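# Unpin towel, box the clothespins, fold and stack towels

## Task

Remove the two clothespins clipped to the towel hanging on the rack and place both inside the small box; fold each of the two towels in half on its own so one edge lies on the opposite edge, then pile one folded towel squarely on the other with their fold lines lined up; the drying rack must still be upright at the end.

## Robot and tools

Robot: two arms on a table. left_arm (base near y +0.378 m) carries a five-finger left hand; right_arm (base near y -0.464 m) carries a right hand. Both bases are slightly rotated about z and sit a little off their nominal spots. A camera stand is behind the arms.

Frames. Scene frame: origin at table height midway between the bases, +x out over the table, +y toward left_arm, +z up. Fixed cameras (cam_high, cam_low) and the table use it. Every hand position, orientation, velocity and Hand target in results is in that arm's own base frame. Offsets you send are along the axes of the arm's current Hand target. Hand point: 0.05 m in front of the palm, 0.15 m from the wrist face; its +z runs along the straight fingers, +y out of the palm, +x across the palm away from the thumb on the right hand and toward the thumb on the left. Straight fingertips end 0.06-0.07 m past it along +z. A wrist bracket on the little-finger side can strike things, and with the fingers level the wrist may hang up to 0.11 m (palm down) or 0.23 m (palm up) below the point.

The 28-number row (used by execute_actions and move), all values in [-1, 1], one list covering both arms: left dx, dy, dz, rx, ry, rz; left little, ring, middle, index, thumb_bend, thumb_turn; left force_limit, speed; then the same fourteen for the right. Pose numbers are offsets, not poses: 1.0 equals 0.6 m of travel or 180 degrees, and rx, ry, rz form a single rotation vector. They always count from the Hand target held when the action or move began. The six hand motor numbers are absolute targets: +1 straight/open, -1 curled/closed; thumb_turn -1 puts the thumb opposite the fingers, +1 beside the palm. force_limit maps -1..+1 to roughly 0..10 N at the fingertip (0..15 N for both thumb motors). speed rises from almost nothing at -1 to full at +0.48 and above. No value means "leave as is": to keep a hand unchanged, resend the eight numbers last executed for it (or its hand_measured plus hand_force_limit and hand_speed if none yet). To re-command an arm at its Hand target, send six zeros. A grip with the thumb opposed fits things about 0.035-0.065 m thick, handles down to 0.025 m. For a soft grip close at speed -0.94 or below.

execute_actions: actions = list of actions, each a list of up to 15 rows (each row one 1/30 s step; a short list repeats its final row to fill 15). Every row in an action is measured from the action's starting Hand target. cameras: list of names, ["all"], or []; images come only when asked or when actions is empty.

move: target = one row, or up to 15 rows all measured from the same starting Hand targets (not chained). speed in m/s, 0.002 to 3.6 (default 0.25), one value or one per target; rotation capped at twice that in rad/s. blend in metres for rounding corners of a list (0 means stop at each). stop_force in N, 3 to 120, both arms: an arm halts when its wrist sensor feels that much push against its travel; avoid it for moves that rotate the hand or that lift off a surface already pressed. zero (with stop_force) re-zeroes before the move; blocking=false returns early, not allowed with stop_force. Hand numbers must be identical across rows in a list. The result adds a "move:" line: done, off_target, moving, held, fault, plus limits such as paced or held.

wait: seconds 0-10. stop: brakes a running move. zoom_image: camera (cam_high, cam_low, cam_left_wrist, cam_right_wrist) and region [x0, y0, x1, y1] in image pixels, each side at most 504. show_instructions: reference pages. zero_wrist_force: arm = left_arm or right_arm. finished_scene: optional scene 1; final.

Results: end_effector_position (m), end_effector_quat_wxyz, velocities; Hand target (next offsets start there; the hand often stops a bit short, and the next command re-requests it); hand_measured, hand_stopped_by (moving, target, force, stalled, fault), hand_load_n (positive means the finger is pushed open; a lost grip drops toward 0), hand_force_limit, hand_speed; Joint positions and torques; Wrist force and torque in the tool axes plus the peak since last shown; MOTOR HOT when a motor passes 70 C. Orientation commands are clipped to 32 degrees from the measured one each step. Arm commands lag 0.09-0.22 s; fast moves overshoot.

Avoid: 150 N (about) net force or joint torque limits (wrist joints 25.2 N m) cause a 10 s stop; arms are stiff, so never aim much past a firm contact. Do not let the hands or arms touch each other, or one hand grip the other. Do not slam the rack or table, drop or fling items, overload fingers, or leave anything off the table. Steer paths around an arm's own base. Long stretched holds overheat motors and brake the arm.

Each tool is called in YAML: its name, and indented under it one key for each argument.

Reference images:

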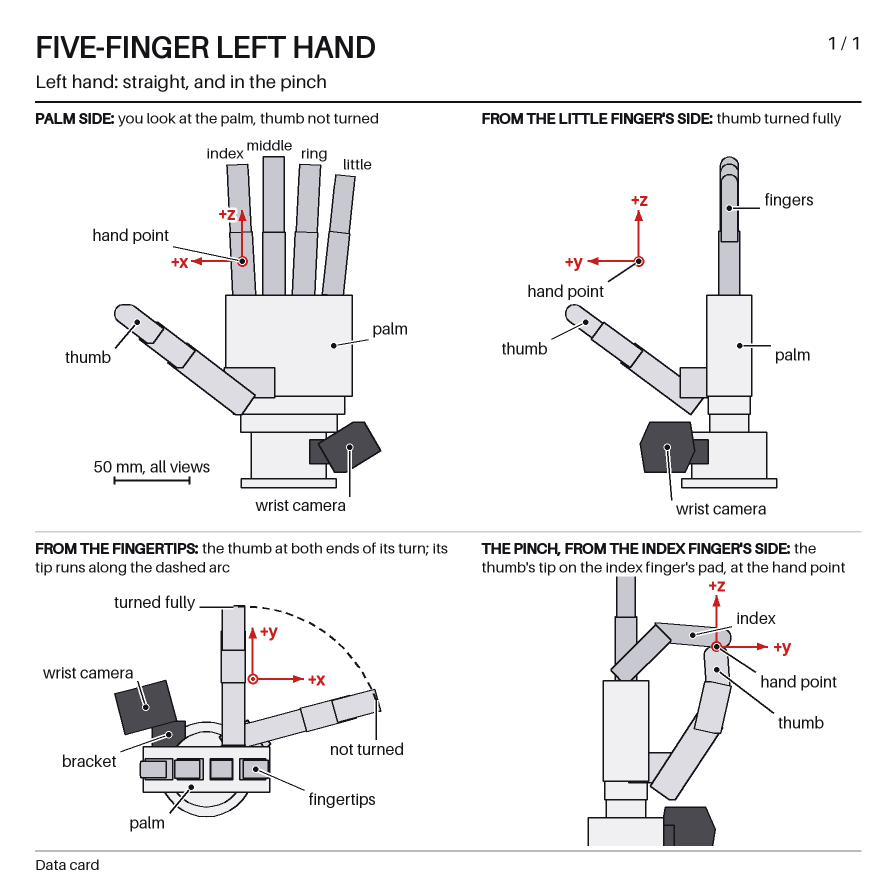

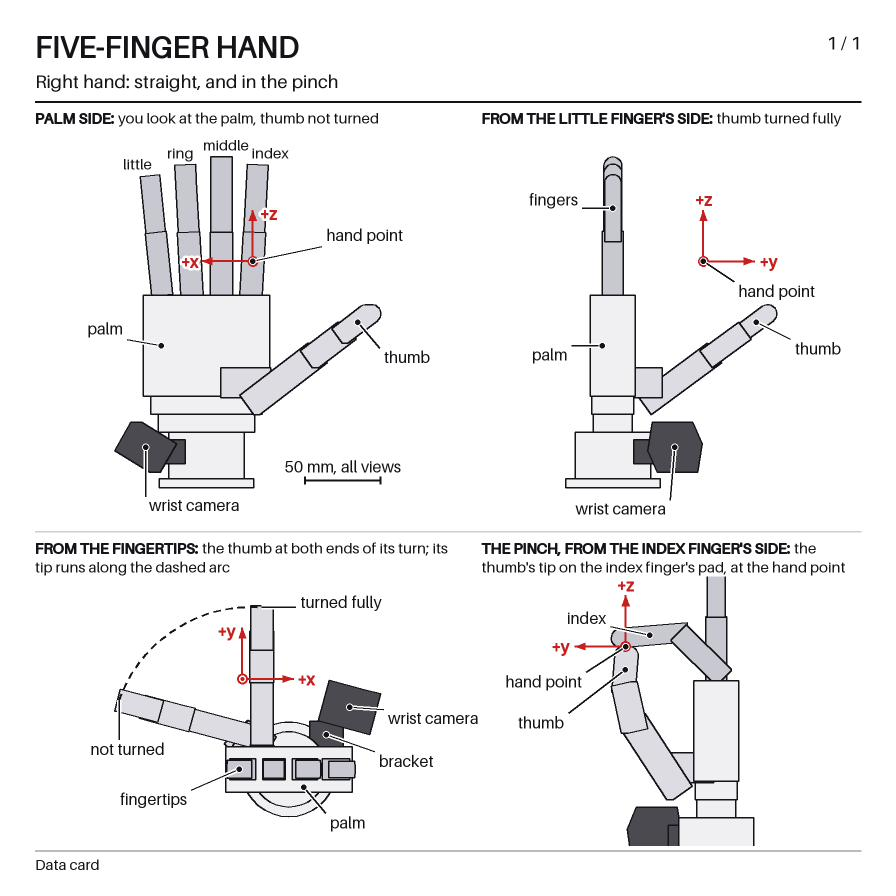

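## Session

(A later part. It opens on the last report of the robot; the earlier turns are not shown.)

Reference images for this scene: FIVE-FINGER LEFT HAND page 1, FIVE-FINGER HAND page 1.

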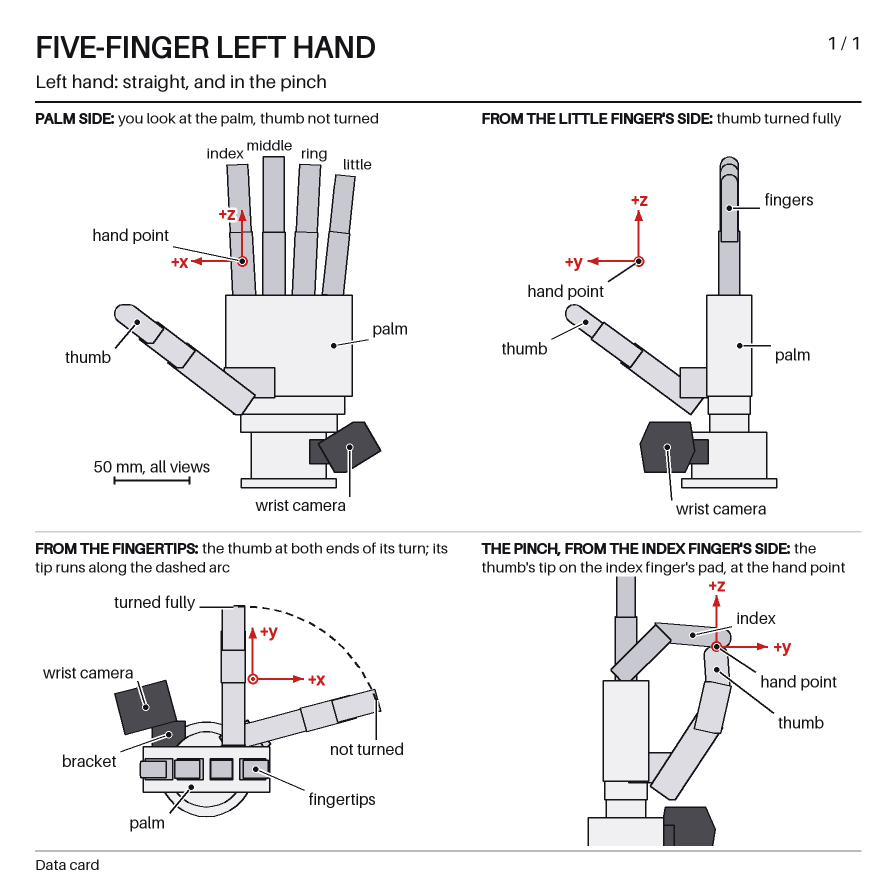

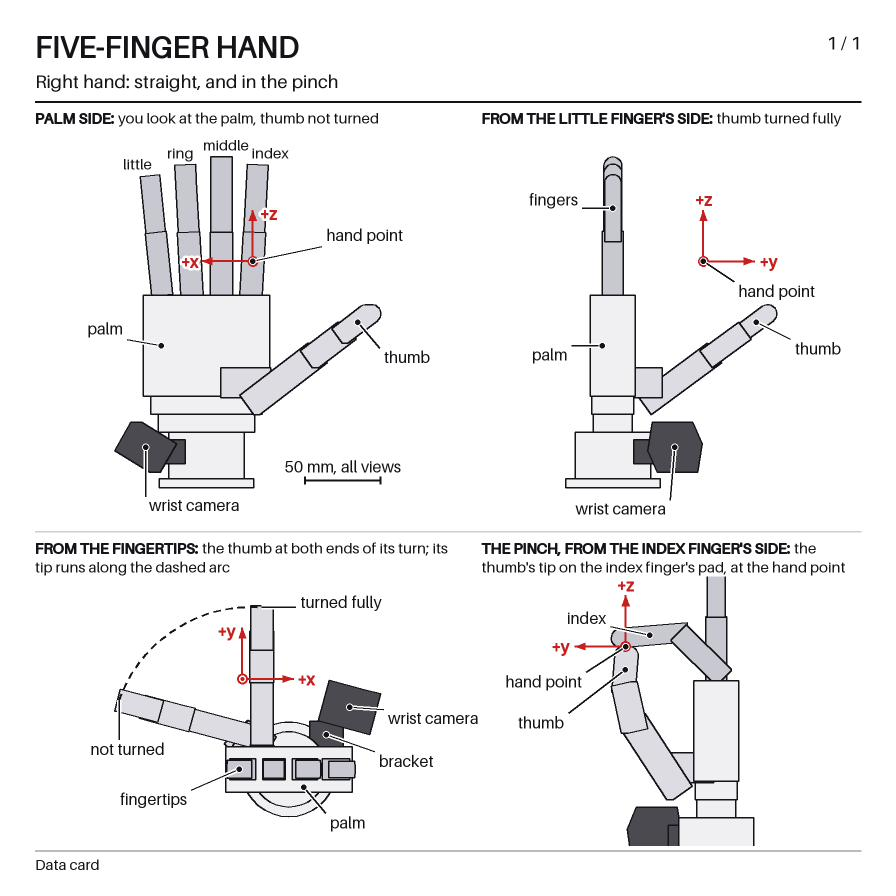

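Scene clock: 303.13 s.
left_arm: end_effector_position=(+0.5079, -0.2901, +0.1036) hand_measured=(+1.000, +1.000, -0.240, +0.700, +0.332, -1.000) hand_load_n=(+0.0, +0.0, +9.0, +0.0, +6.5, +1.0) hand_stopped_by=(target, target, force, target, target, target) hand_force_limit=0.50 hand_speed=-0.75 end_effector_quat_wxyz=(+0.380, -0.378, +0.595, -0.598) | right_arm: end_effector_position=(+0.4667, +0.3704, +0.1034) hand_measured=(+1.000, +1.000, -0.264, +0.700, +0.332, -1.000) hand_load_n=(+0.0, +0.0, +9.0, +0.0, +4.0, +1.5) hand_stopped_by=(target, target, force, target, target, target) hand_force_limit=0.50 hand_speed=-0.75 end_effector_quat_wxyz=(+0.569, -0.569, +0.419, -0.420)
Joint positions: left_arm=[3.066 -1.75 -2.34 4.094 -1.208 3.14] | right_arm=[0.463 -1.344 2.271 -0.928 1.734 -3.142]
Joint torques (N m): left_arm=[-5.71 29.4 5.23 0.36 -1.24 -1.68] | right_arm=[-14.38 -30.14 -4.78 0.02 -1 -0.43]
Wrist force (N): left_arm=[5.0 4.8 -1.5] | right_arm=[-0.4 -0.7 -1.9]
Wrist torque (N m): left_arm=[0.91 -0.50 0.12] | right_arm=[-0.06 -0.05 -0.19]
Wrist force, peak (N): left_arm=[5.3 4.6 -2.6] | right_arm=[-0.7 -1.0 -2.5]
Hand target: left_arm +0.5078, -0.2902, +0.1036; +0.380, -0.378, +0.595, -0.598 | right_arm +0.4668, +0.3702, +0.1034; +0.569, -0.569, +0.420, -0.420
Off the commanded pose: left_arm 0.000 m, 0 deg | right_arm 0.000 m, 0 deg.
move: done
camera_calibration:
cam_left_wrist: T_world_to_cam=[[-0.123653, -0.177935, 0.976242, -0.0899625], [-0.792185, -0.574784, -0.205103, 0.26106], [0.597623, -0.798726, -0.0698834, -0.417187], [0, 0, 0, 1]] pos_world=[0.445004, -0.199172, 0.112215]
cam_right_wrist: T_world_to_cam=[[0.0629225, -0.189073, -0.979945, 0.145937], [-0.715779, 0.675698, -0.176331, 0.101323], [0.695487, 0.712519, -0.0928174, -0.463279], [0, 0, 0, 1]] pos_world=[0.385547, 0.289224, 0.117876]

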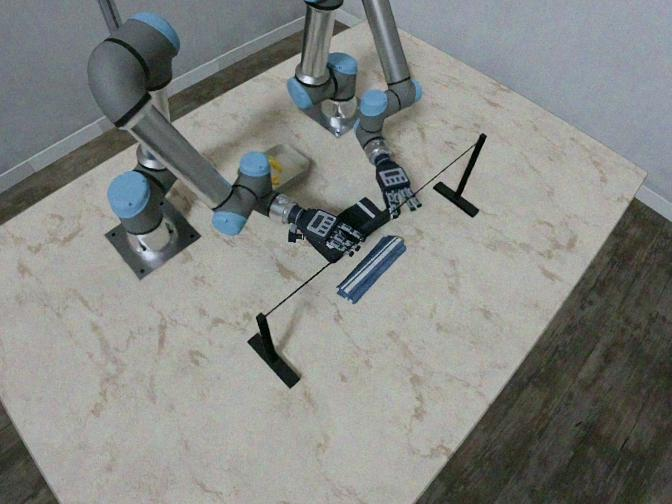

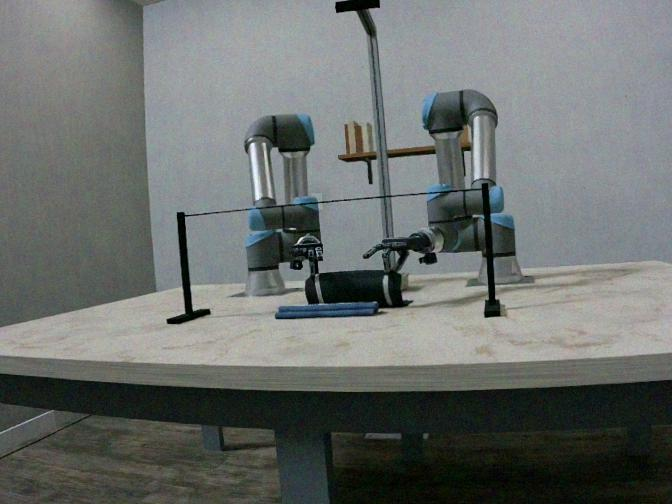

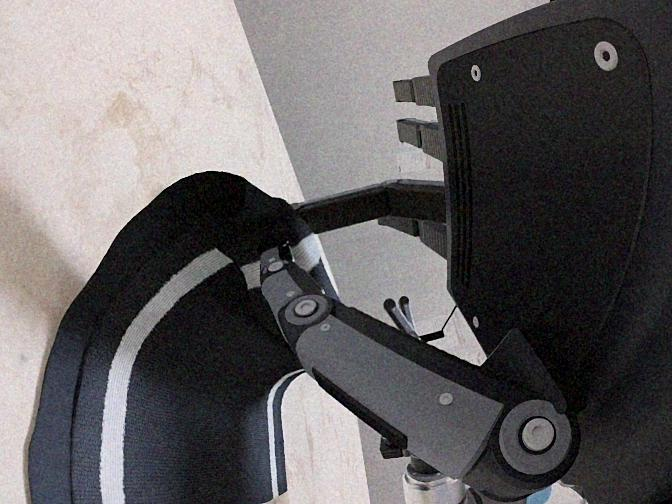

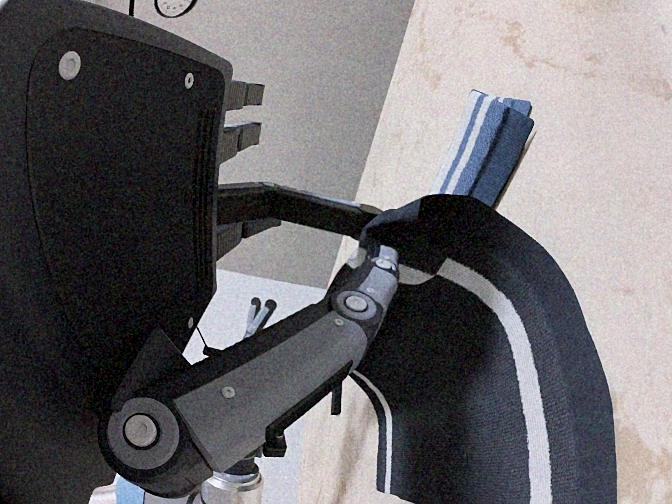

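move:
  target:
    - [0.0244,0.0283,-0.0603,0,0,0,1,1,-0.45,0.7,0.33,-1,0.5,-0.75,-0.0243,0.0283,-0.0603,0,0,0,1,1,-0.45,0.7,0.33,-1,0.5,-0.75]
    - [0.04,0.0667,-0.0989,0,0,0,1,1,-0.45,0.7,0.33,-1,0.5,-0.75,-0.04,0.0667,-0.0989,0,0,0,1,1,-0.45,0.7,0.33,-1,0.5,-0.75]
  speed: 0.05
  blend: [0.01,0]
  cameras: ["all"]

zoom_image:
  camera: "cam_high"
  region: [270, 150, 410, 270]

zoom_image:
  camera: "cam_low"
  region: [290, 230, 410, 330]

Scene clock: 305.27 s.
left_arm: end_effector_position=(+0.4440, -0.2868, +0.0631) hand_measured=(+1.000, +1.000, -0.240, +0.700, +0.332, -1.000) hand_load_n=(+0.0, +0.0, +8.5, +0.0, +6.5, +1.0) hand_stopped_by=(target, target, force, target, target, target) hand_force_limit=0.50 hand_speed=-0.75 end_effector_quat_wxyz=(+0.380, -0.378, +0.595, -0.598) | right_arm: end_effector_position=(+0.4029, +0.3757, +0.0631) hand_measured=(+1.000, +1.000, -0.264, +0.700, +0.332, -1.000) hand_load_n=(+0.0, +0.0, +9.0, +0.0, +4.5, +1.5) hand_stopped_by=(target, target, force, target, target, target) hand_force_limit=0.50 hand_speed=-0.75 end_effector_quat_wxyz=(+0.569, -0.569, +0.420, -0.420)
Joint positions: left_arm=[3.06 -1.762 -2.528 4.296 -1.214 3.14] | right_arm=[0.579 -1.298 2.394 -1.098 1.851 -3.142]
Joint torques (N m): left_arm=[-1.22 30.77 22.76 0.46 -0.92 -0.8] | right_arm=[-14.23 -33.01 -17.72 0.44 -1.73 -1.38]
Wrist force (N): left_arm=[4.8 4.8 -1.7] | right_arm=[-0.4 -0.9 -2.0]
Wrist torque (N m): left_arm=[0.90 -0.47 0.11] | right_arm=[-0.10 -0.03 -0.20]
Wrist force, peak (N): left_arm=[5.0 5.0 -2.1] | right_arm=[-0.8 -0.4 -2.6]
Hand target: left_arm +0.4441, -0.2868, +0.0633; +0.380, -0.378, +0.595, -0.598 | right_arm +0.4030, +0.3757, +0.0633; +0.569, -0.569, +0.420, -0.420
Off the commanded pose: left_arm 0.000 m, 0 deg | right_arm 0.000 m, 0 deg.
move: done
camera_calibration:
cam_left_wrist: T_world_to_cam=[[-0.12335, -0.178037, 0.976262, -0.0579552], [-0.792325, -0.574659, -0.204908, 0.204171], [0.597499, -0.798793, -0.0701791, -0.37905], [0, 0, 0, 1]] pos_world=[0.381103, -0.195772, 0.0718144]
cam_right_wrist: T_world_to_cam=[[0.0626835, -0.189283, -0.97992, 0.111715], [-0.71572, 0.675764, -0.176315, 0.0448795], [0.695568, 0.7124, -0.0931142, -0.426455], [0, 0, 0, 1]] pos_world=[0.321747, 0.294625, 0.0776761]

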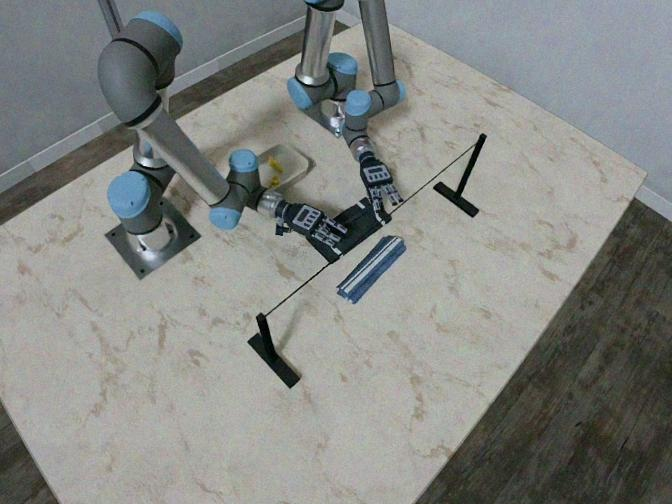

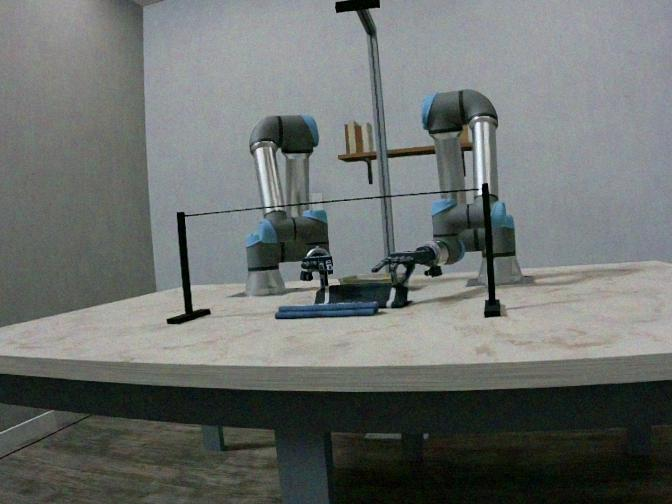

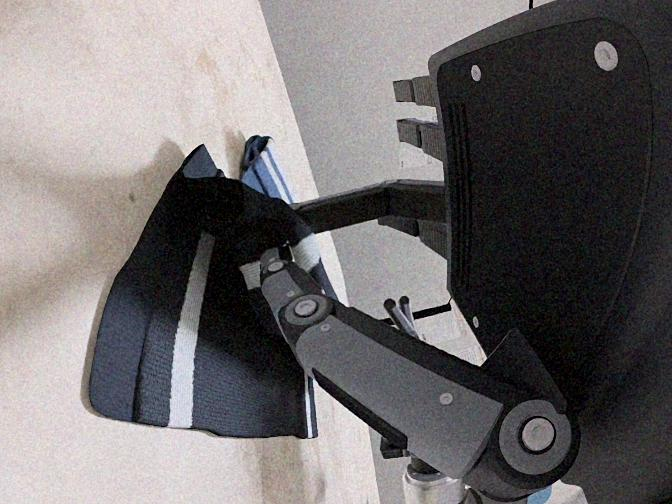

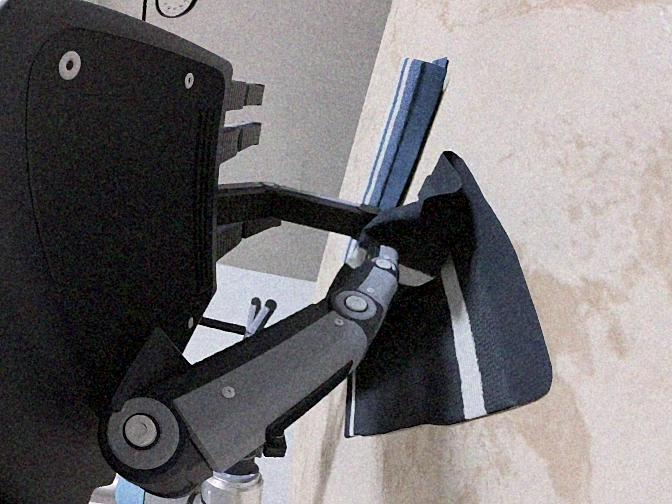

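Scaled by 3.600 from the camera's 672x504 image, which has a finer 960x720 frame.

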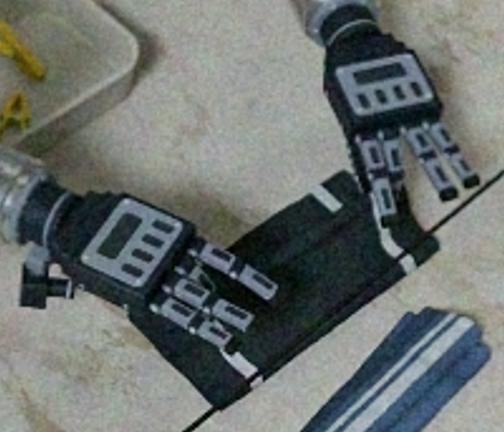

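Scaled by 4.200 from the camera's 672x504 image, which has a finer 960x720 frame.

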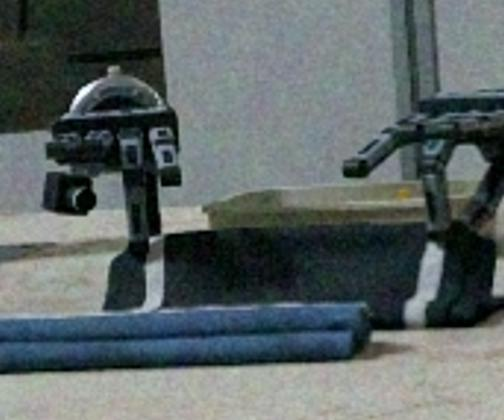

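move:
  target:
    - [0.0072,0.0388,-0.0178,-0.0556,0,0,1,1,-0.45,0.7,0.33,-1,0.5,-0.75,-0.0072,0.0388,-0.0178,-0.0556,0,0,1,1,-0.45,0.7,0.33,-1,0.5,-0.75]
    - [0.0075,0.0555,-0.0185,-0.1111,0,0,1,1,-0.45,0.7,0.33,-1,0.5,-0.75,-0.0075,0.0555,-0.0185,-0.1111,0,0,1,1,-0.45,0.7,0.33,-1,0.5,-0.75]
  speed: 0.05
  blend: [0.01,0]
  cameras: ["all"]

zoom_image:
  camera: "cam_high"
  region: [270, 150, 410, 270]

zoom_image:
  camera: "cam_low"
  region: [290, 230, 410, 330]

Scene clock: 309.33 s.
left_arm: end_effector_position=(+0.4324, -0.2862, +0.0299) hand_measured=(+1.000, +1.000, -0.240, +0.700, +0.332, -1.000) hand_load_n=(+0.0, +0.0, +9.0, -0.5, +6.0, +1.0) hand_stopped_by=(target, target, force, target, target, target) hand_force_limit=0.50 hand_speed=-0.75 end_effector_quat_wxyz=(+0.309, -0.439, +0.690, -0.486) | right_arm: end_effector_position=(+0.3912, +0.3767, +0.0300) hand_measured=(+1.000, +1.000, -0.264, +0.700, +0.332, -1.000) hand_load_n=(+0.0, +0.0, +9.0, +0.0, +4.5, +2.0) hand_stopped_by=(target, target, force, target, target, target) hand_force_limit=0.50 hand_speed=-0.75 end_effector_quat_wxyz=(-0.462, +0.659, -0.486, +0.341)
Joint positions: left_arm=[3.012 -1.745 -2.336 3.722 -1.281 3.249] | right_arm=[0.571 -1.309 2.212 -0.543 1.826 -3.047]
Joint torques (N m): left_arm=[3.58 18.8 5.31 2.38 1.23 -1.01] | right_arm=[-3.23 -22.41 -4.39 -2.25 0.96 -0.78]
Wrist force (N): left_arm=[4.5 1.2 -2.5] | right_arm=[-1.2 -1.3 -2.2]
Wrist torque (N m): left_arm=[0.80 -0.41 -0.02] | right_arm=[-0.01 0.02 -0.24]
Wrist force, peak (N): left_arm=[5.2 5.0 -1.5] | right_arm=[-1.3 -2.0 -2.3]
Hand target: left_arm +0.4323, -0.2862, +0.0299; +0.309, -0.439, +0.690, -0.486 | right_arm +0.3911, +0.3767, +0.0300; -0.462, +0.659, -0.486, +0.341
Off the commanded pose: left_arm 0.000 m, 0 deg | right_arm 0.000 m, 0 deg.
move: done
camera_calibration:
cam_left_wrist: T_world_to_cam=[[0.180532, -0.320733, 0.929806, -0.197691], [-0.829839, -0.557138, -0.0310601, 0.204512], [0.527992, -0.765982, -0.366738, -0.325701], [0, 0, 0, 1]] pos_world=[0.377369, -0.198946, 0.0707192]
cam_right_wrist: T_world_to_cam=[[-0.257715, -0.287922, -0.922325, 0.240956], [-0.745194, 0.666848, 0.0000515826, 0.0396317], [0.615036, 0.687324, -0.386415, -0.372373], [0, 0, 0, 1]] pos_world=[0.320654, 0.298889, 0.0783477]

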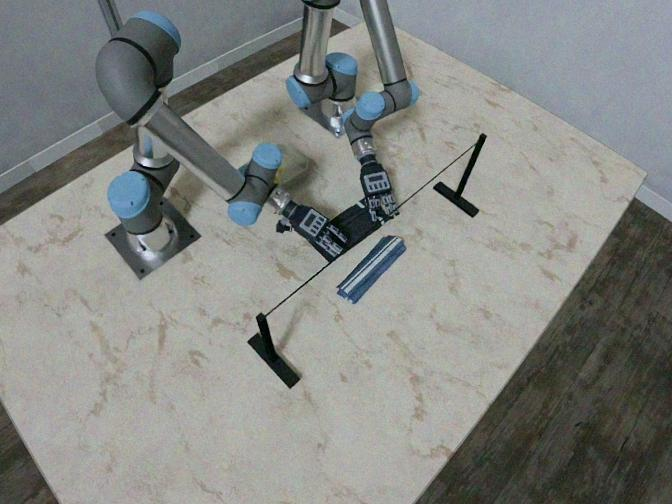

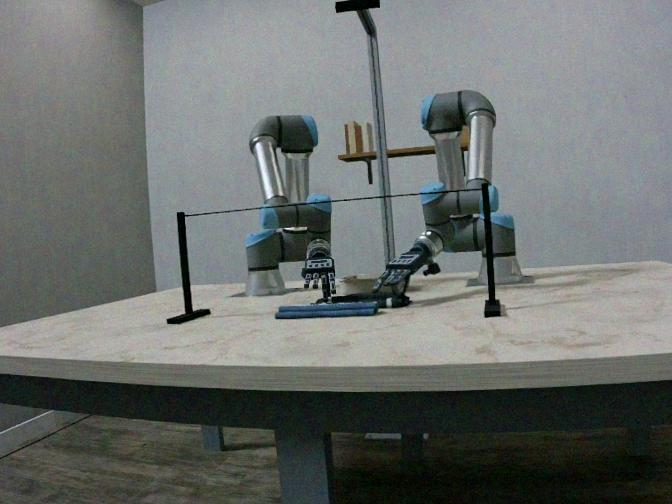

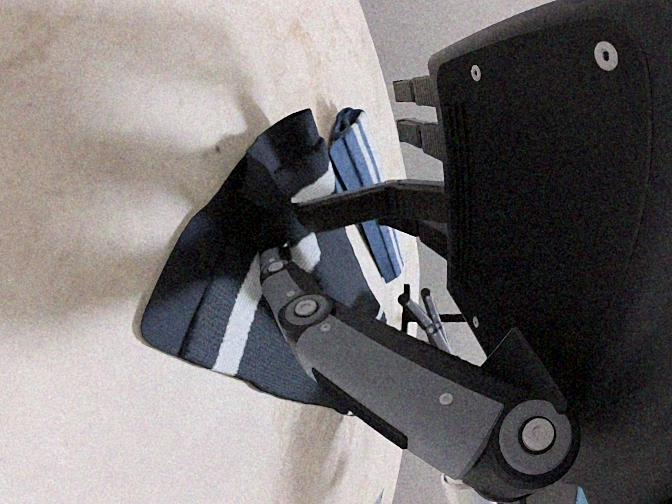

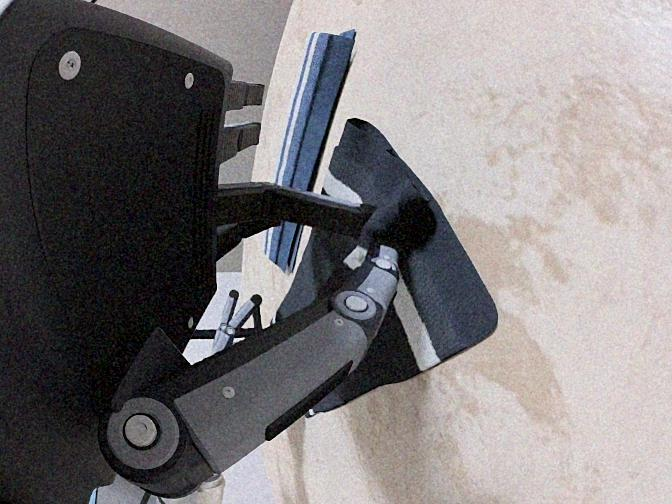

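Scaled by 3.600 from the camera's 672x504 image, which has a finer 960x720 frame.

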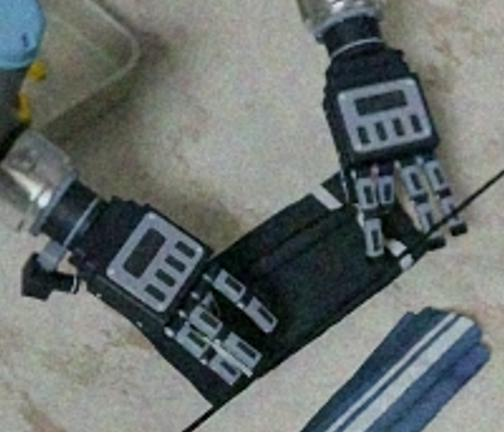

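Scaled by 4.200 from the camera's 672x504 image, which has a finer 960x720 frame.

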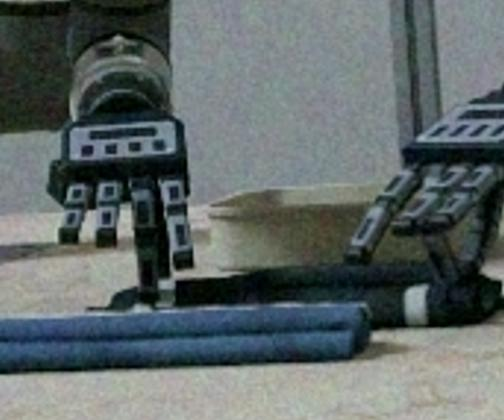

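move:
  target: [0,0.0031,0.0011,0,0,0,1,1,-0.45,0.7,0.33,-1,0.5,-0.75,0,0.0125,0.0046,0,0,0,1,1,-0.45,0.7,0.33,-1,0.5,-0.75]
  speed: 0.01
  stop_force: 4

Scene clock: 310.80 s.
left_arm: end_effector_position=(+0.4322, -0.2862, +0.0280) hand_measured=(+1.000, +1.000, -0.240, +0.700, +0.332, -1.000) hand_load_n=(+0.0, +0.0, +8.0, +0.0, +6.0, +1.0) hand_stopped_by=(target, target, force, target, target, target) hand_force_limit=0.50 hand_speed=-0.75 end_effector_quat_wxyz=(+0.309, -0.439, +0.690, -0.486) | right_arm: end_effector_position=(+0.3912, +0.3767, +0.0265) hand_measured=(+1.000, +1.000, -0.264, +0.700, +0.332, -1.000) hand_load_n=(+0.0, +0.0, +8.0, -0.5, +4.5, +1.5) hand_stopped_by=(target, target, force, target, target, target) hand_force_limit=0.50 hand_speed=-0.75 end_effector_quat_wxyz=(-0.462, +0.659, -0.486, +0.341)
Joint positions: left_arm=[3.012 -1.75 -2.338 3.728 -1.28 3.249] | right_arm=[0.571 -1.301 2.215 -0.553 1.826 -3.047]
Joint torques (N m): left_arm=[6.53 29.72 13.03 -1.73 1.13 -1.62] | right_arm=[3.15 -31.75 -18.28 1.59 1.41 -1.25]
Wrist force (N): left_arm=[4.4 -3.4 -3.9] | right_arm=[-1.3 -5.3 -4.1]
Wrist torque (N m): left_arm=[0.66 -0.43 0.09] | right_arm=[-0.05 0.08 -0.32]
Wrist force, peak (N): left_arm=[4.6 -3.5 -4.0] | right_arm=[-1.2 -5.9 -4.5]
Hand target: left_arm +0.4323, -0.2862, +0.0281; +0.309, -0.439, +0.690, -0.486 | right_arm +0.3912, +0.3767, +0.0265; -0.462, +0.659, -0.486, +0.341 (not the last commanded pose)
Off the commanded pose: left_arm 0.000 m, 0 deg | right_arm 0.004 m, 0 deg.
move: contact (left_arm, right_arm)

execute_actions:
  actions:
    - [[0,-0.0031,-0.0011,0,0,0,1,1,0.3,0.7,0.33,-1,0.5,-0.5,0,-0.0031,-0.0011,0,0,0,1,1,0.3,0.7,0.33,-1,0.5,-0.5]]
    - [[0,0,0,0,0,0,1,1,0.3,0.7,0.33,-1,0.5,-0.5,0,0,0,0,0,0,1,1,0.3,0.7,0.33,-1,0.5,-0.5]]
  cameras: ["cam_left_wrist","cam_right_wrist","cam_high"]

zoom_image:
  camera: "cam_high"
  region: [270, 150, 410, 270]

Scene clock: 312.10 s.
left_arm: end_effector_position=(+0.4323, -0.2862, +0.0301) hand_measured=(+1.000, +1.000, +0.300, +0.700, +0.330, -1.000) hand_load_n=(+0.0, +0.0, -0.5, +0.0, +0.0, +0.0) hand_stopped_by=(target, target, target, target, target, target) hand_force_limit=0.50 hand_speed=-0.50 end_effector_quat_wxyz=(+0.309, -0.439, +0.690, -0.486) | right_arm: end_effector_position=(+0.3912, +0.3767, +0.0284) hand_measured=(+1.000, +1.000, +0.300, +0.700, +0.330, -1.000) hand_load_n=(+0.0, +0.0, +0.0, +0.0, +0.0, +0.0) hand_stopped_by=(target, target, target, target, target, target) hand_force_limit=0.50 hand_speed=-0.50 end_effector_quat_wxyz=(-0.462, +0.659, -0.486, +0.341)
Joint positions: left_arm=[3.012 -1.745 -2.336 3.721 -1.28 3.249] | right_arm=[0.571 -1.306 2.213 -0.547 1.826 -3.047]
Joint torques (N m): left_arm=[1.78 7.66 8.77 2.58 0.19 -0.6] | right_arm=[-3.31 -14.73 -4.22 -2.9 0.35 -1.32]
Wrist force (N): left_arm=[3.3 4.7 -1.8] | right_arm=[0.4 -0.5 -2.5]
Wrist torque (N m): left_arm=[0.91 -0.39 -0.06] | right_arm=[0.02 0.01 -0.25]
Wrist force, peak (N): left_arm=[4.5 -3.1 -3.9] | right_arm=[-1.1 -4.9 -4.0]
Hand target: left_arm +0.4323, -0.2862, +0.0301; +0.309, -0.439, +0.690, -0.486 | right_arm +0.3912, +0.3767, +0.0284; -0.462, +0.659, -0.486, +0.341
Off the commanded pose: left_arm 0.000 m, 0 deg | right_arm 0.000 m, 0 deg.
camera_calibration:
cam_left_wrist: T_world_to_cam=[[0.180629, -0.320547, 0.929851, -0.197769], [-0.829877, -0.557094, -0.0308382, 0.204439], [0.5279, -0.766091, -0.366642, -0.325606], [0, 0, 0, 1]] pos_world=[0.377269, -0.198947, 0.0708193]
cam_right_wrist: T_world_to_cam=[[-0.257648, -0.287984, -0.922324, 0.239544], [-0.745218, 0.666821, -0.0000323169, 0.0395797], [0.615035, 0.687324, -0.386416, -0.37289], [0, 0, 0, 1]] pos_world=[0.320554, 0.298889, 0.0768474]
Images, in order (width x height): cam_high 672x504, cam_left_wrist 672x504, cam_right_wrist 672x504.

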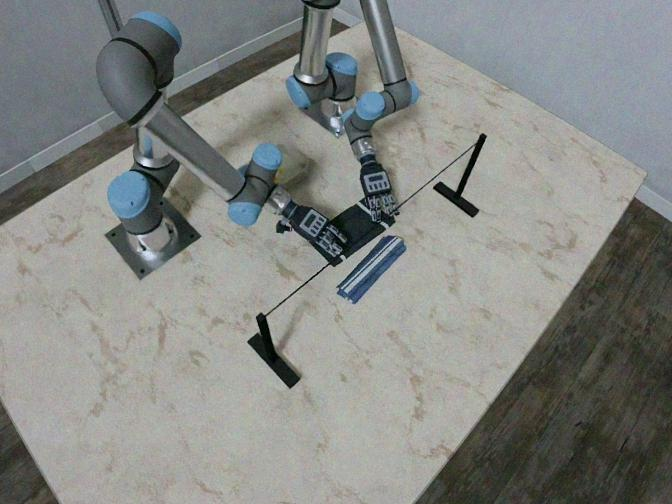

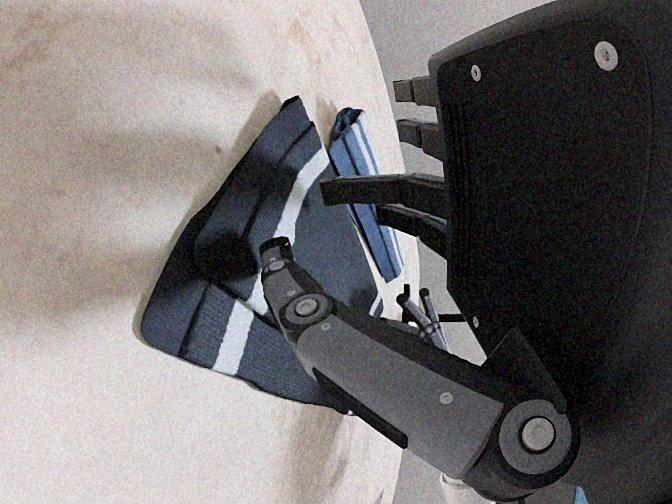

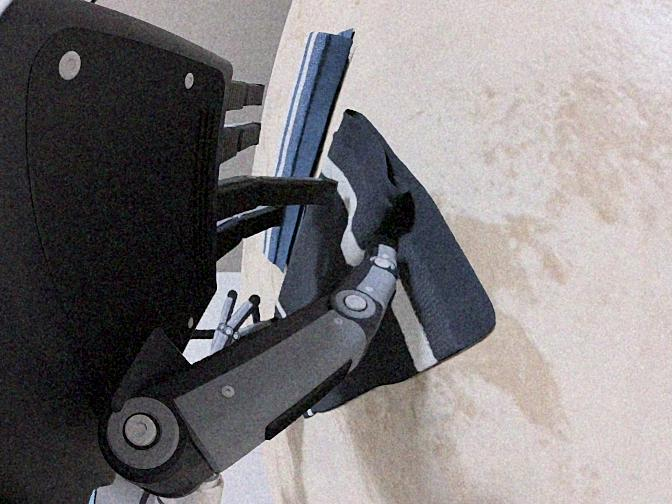

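Scaled by 3.600 from the camera's 672x504 image, which has a finer 960x720 frame.

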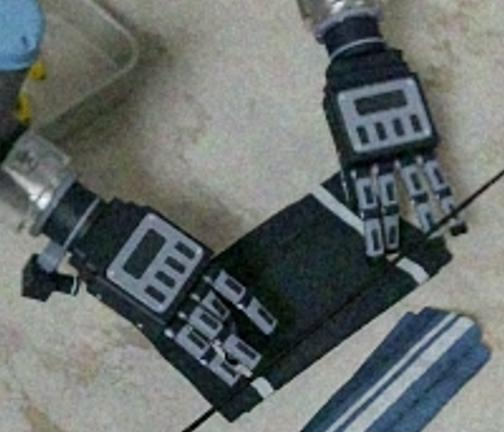

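move:
  target:
    - [0,-0.1566,-0.057,0,0,0,1,1,0.3,0.7,0.33,-1,0.5,-0.5,0,-0.1566,-0.057,0,0,0,1,1,0.3,0.7,0.33,-1,0.5,-0.5]
    - [0.05,-0.1144,-0.1733,0,0,0,1,1,0.3,0.7,0.33,-1,0.5,-0.5,-0.05,-0.1144,-0.1733,0,0,0,1,1,0.3,0.7,0.33,-1,0.5,-0.5]
  speed: [0.1, 0.2]
  blend: [0.03, 0]
  cameras: ["all"]

zoom_image:
  camera: "cam_high"
  region: [280, 160, 420, 310]

zoom_image:
  camera: "cam_low"
  region: [270, 260, 430, 330]

Scene clock: 315.17 s.
left_arm: end_effector_position=(+0.3520, -0.2817, +0.1298) hand_measured=(+1.000, +1.000, +0.300, +0.700, +0.330, -1.000) hand_load_n=(+0.0, +0.0, +0.0, -0.5, +0.0, +0.0) hand_stopped_by=(target, target, target, target, target, target) hand_force_limit=0.50 hand_speed=-0.50 end_effector_quat_wxyz=(+0.309, -0.439, +0.690, -0.486) | right_arm: end_effector_position=(+0.3114, +0.3835, +0.1284) hand_measured=(+1.000, +1.000, +0.300, +0.700, +0.330, -1.000) hand_load_n=(+0.0, +0.0, -0.5, +0.0, +0.5, +0.0) hand_stopped_by=(target, target, target, target, target, target) hand_force_limit=0.50 hand_speed=-0.50 end_effector_quat_wxyz=(-0.462, +0.659, -0.486, +0.341)
Joint positions: left_arm=[2.982 -1.328 -2.381 3.352 -1.309 3.238] | right_arm=[0.753 -1.574 2.184 -0.227 1.995 -2.977]
Joint torques (N m): left_arm=[-1.1 14.08 16.42 2.62 1.08 1.88] | right_arm=[6.56 -13.59 -18.03 -2.68 0.68 -1.05]
Wrist force (N): left_arm=[3.3 4.9 -2.2] | right_arm=[0.5 -0.7 -2.7]
Wrist torque (N m): left_arm=[0.95 -0.42 0.05] | right_arm=[0.00 -0.02 -0.03]
Wrist force, peak (N): left_arm=[4.2 5.6 -3.8] | right_arm=[-0.2 -0.2 -4.1]
Hand target: left_arm +0.3519, -0.2817, +0.1298; +0.309, -0.439, +0.690, -0.486 | right_arm +0.3113, +0.3834, +0.1284; -0.462, +0.659, -0.486, +0.341
Off the commanded pose: left_arm 0.000 m, 0 deg | right_arm 0.000 m, 0 deg.
move: done
camera_calibration:
cam_left_wrist: T_world_to_cam=[[0.180706, -0.320495, 0.929854, -0.274523], [-0.82986, -0.557124, -0.0307521, 0.143272], [0.5279, -0.766091, -0.366641, -0.243161], [0, 0, 0, 1]] pos_world=[0.296869, -0.194447, 0.170519]
cam_right_wrist: T_world_to_cam=[[-0.257648, -0.287984, -0.922324, 0.313053], [-0.745218, 0.666821, -0.0000323169, -0.0243532], [0.615035, 0.687324, -0.386416, -0.289813], [0, 0, 0, 1]] pos_world=[0.240754, 0.305589, 0.176747]

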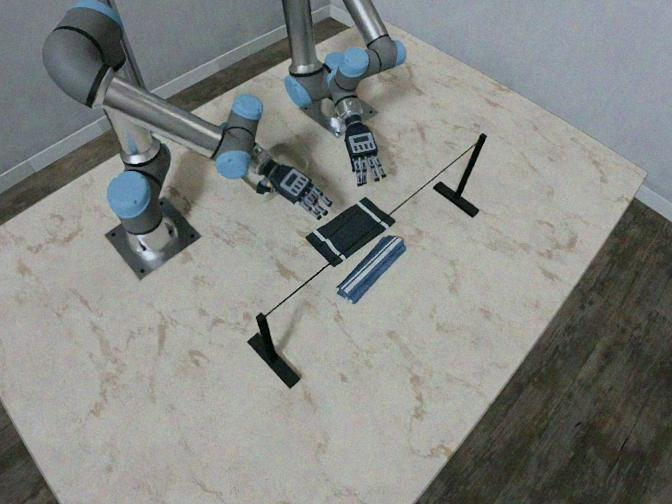

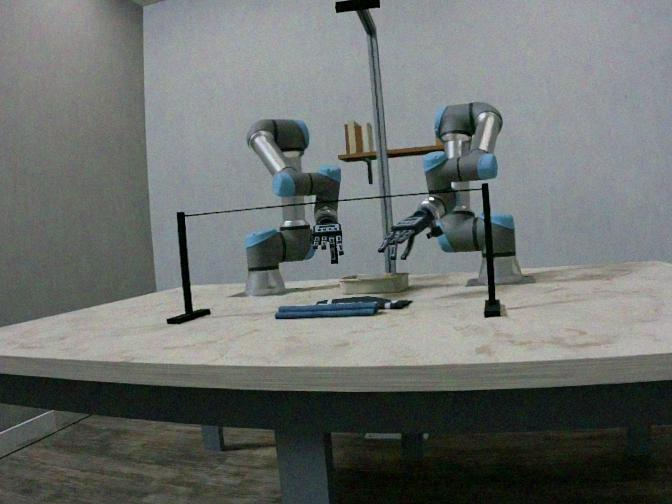

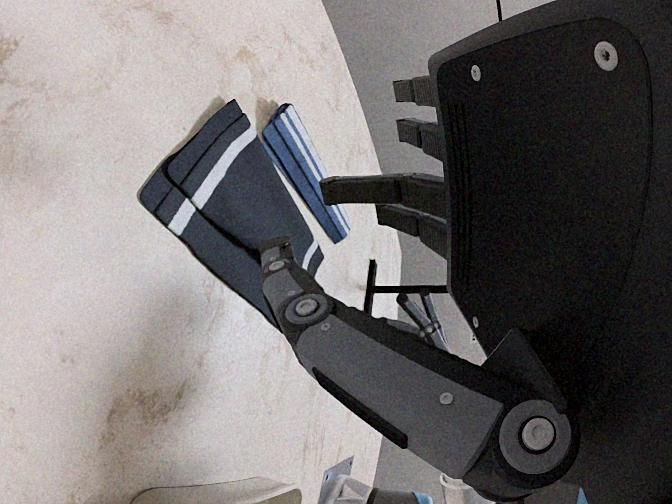

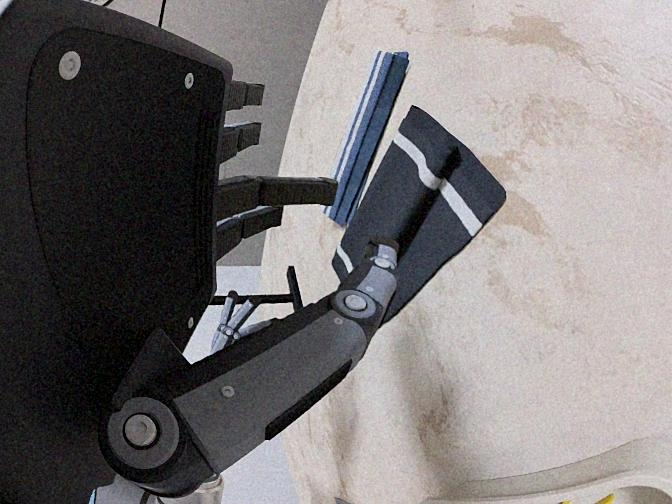

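Scaled by 3.360 from the camera's 672x504 image, which has a finer 960x720 frame.

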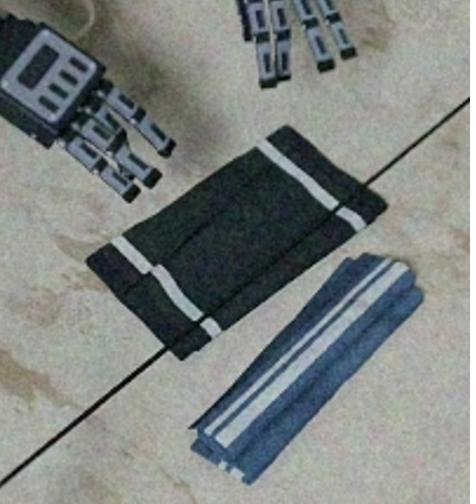

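Scaled by 3.150 from the camera's 672x504 image, which has a finer 960x720 frame.

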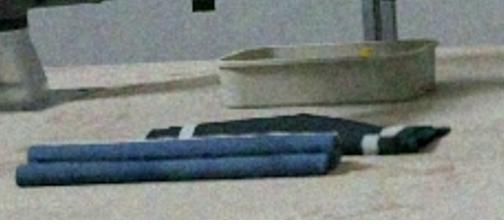

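zoom_image:
  camera: "cam_high"
  region: [300, 190, 360, 270]

zoom_image:
  camera: "cam_high"
  region: [340, 190, 400, 260]

zoom_image:
  camera: "cam_right_wrist"
  region: [320, 90, 520, 340]

zoom_image:
  camera: "cam_left_wrist"
  region: [130, 90, 340, 340]

Scaled by 6.300 from the camera's 672x504 image, which has a finer 960x720 frame.

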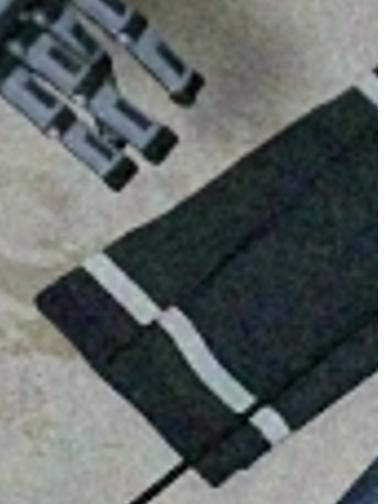

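Scaled by 7.200 from the camera's 672x504 image, which has a finer 960x720 frame.

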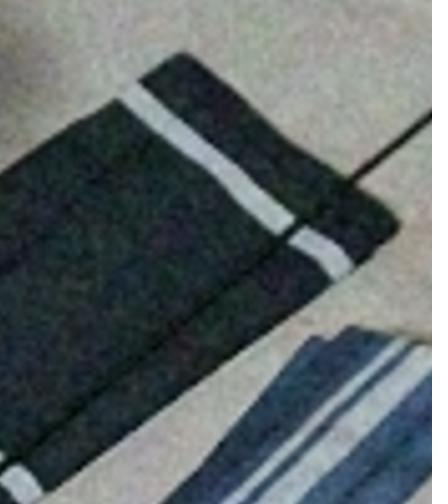

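Scaled by 2.016 from the camera's 672x504 image, which has a finer 960x720 frame.

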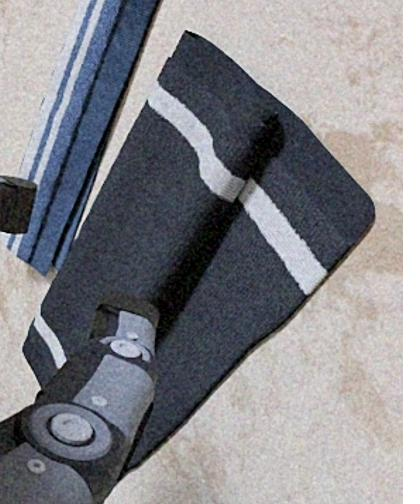

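Scaled by 2.016 from the camera's 672x504 image, which has a finer 960x720 frame.

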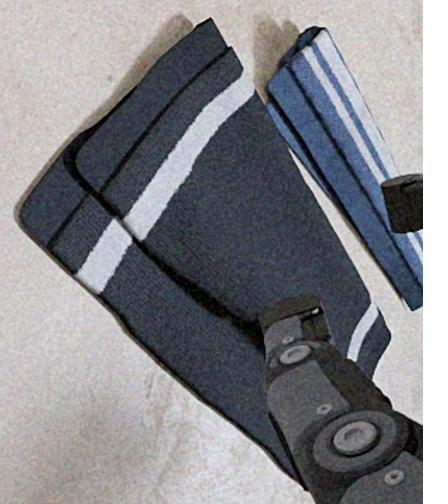

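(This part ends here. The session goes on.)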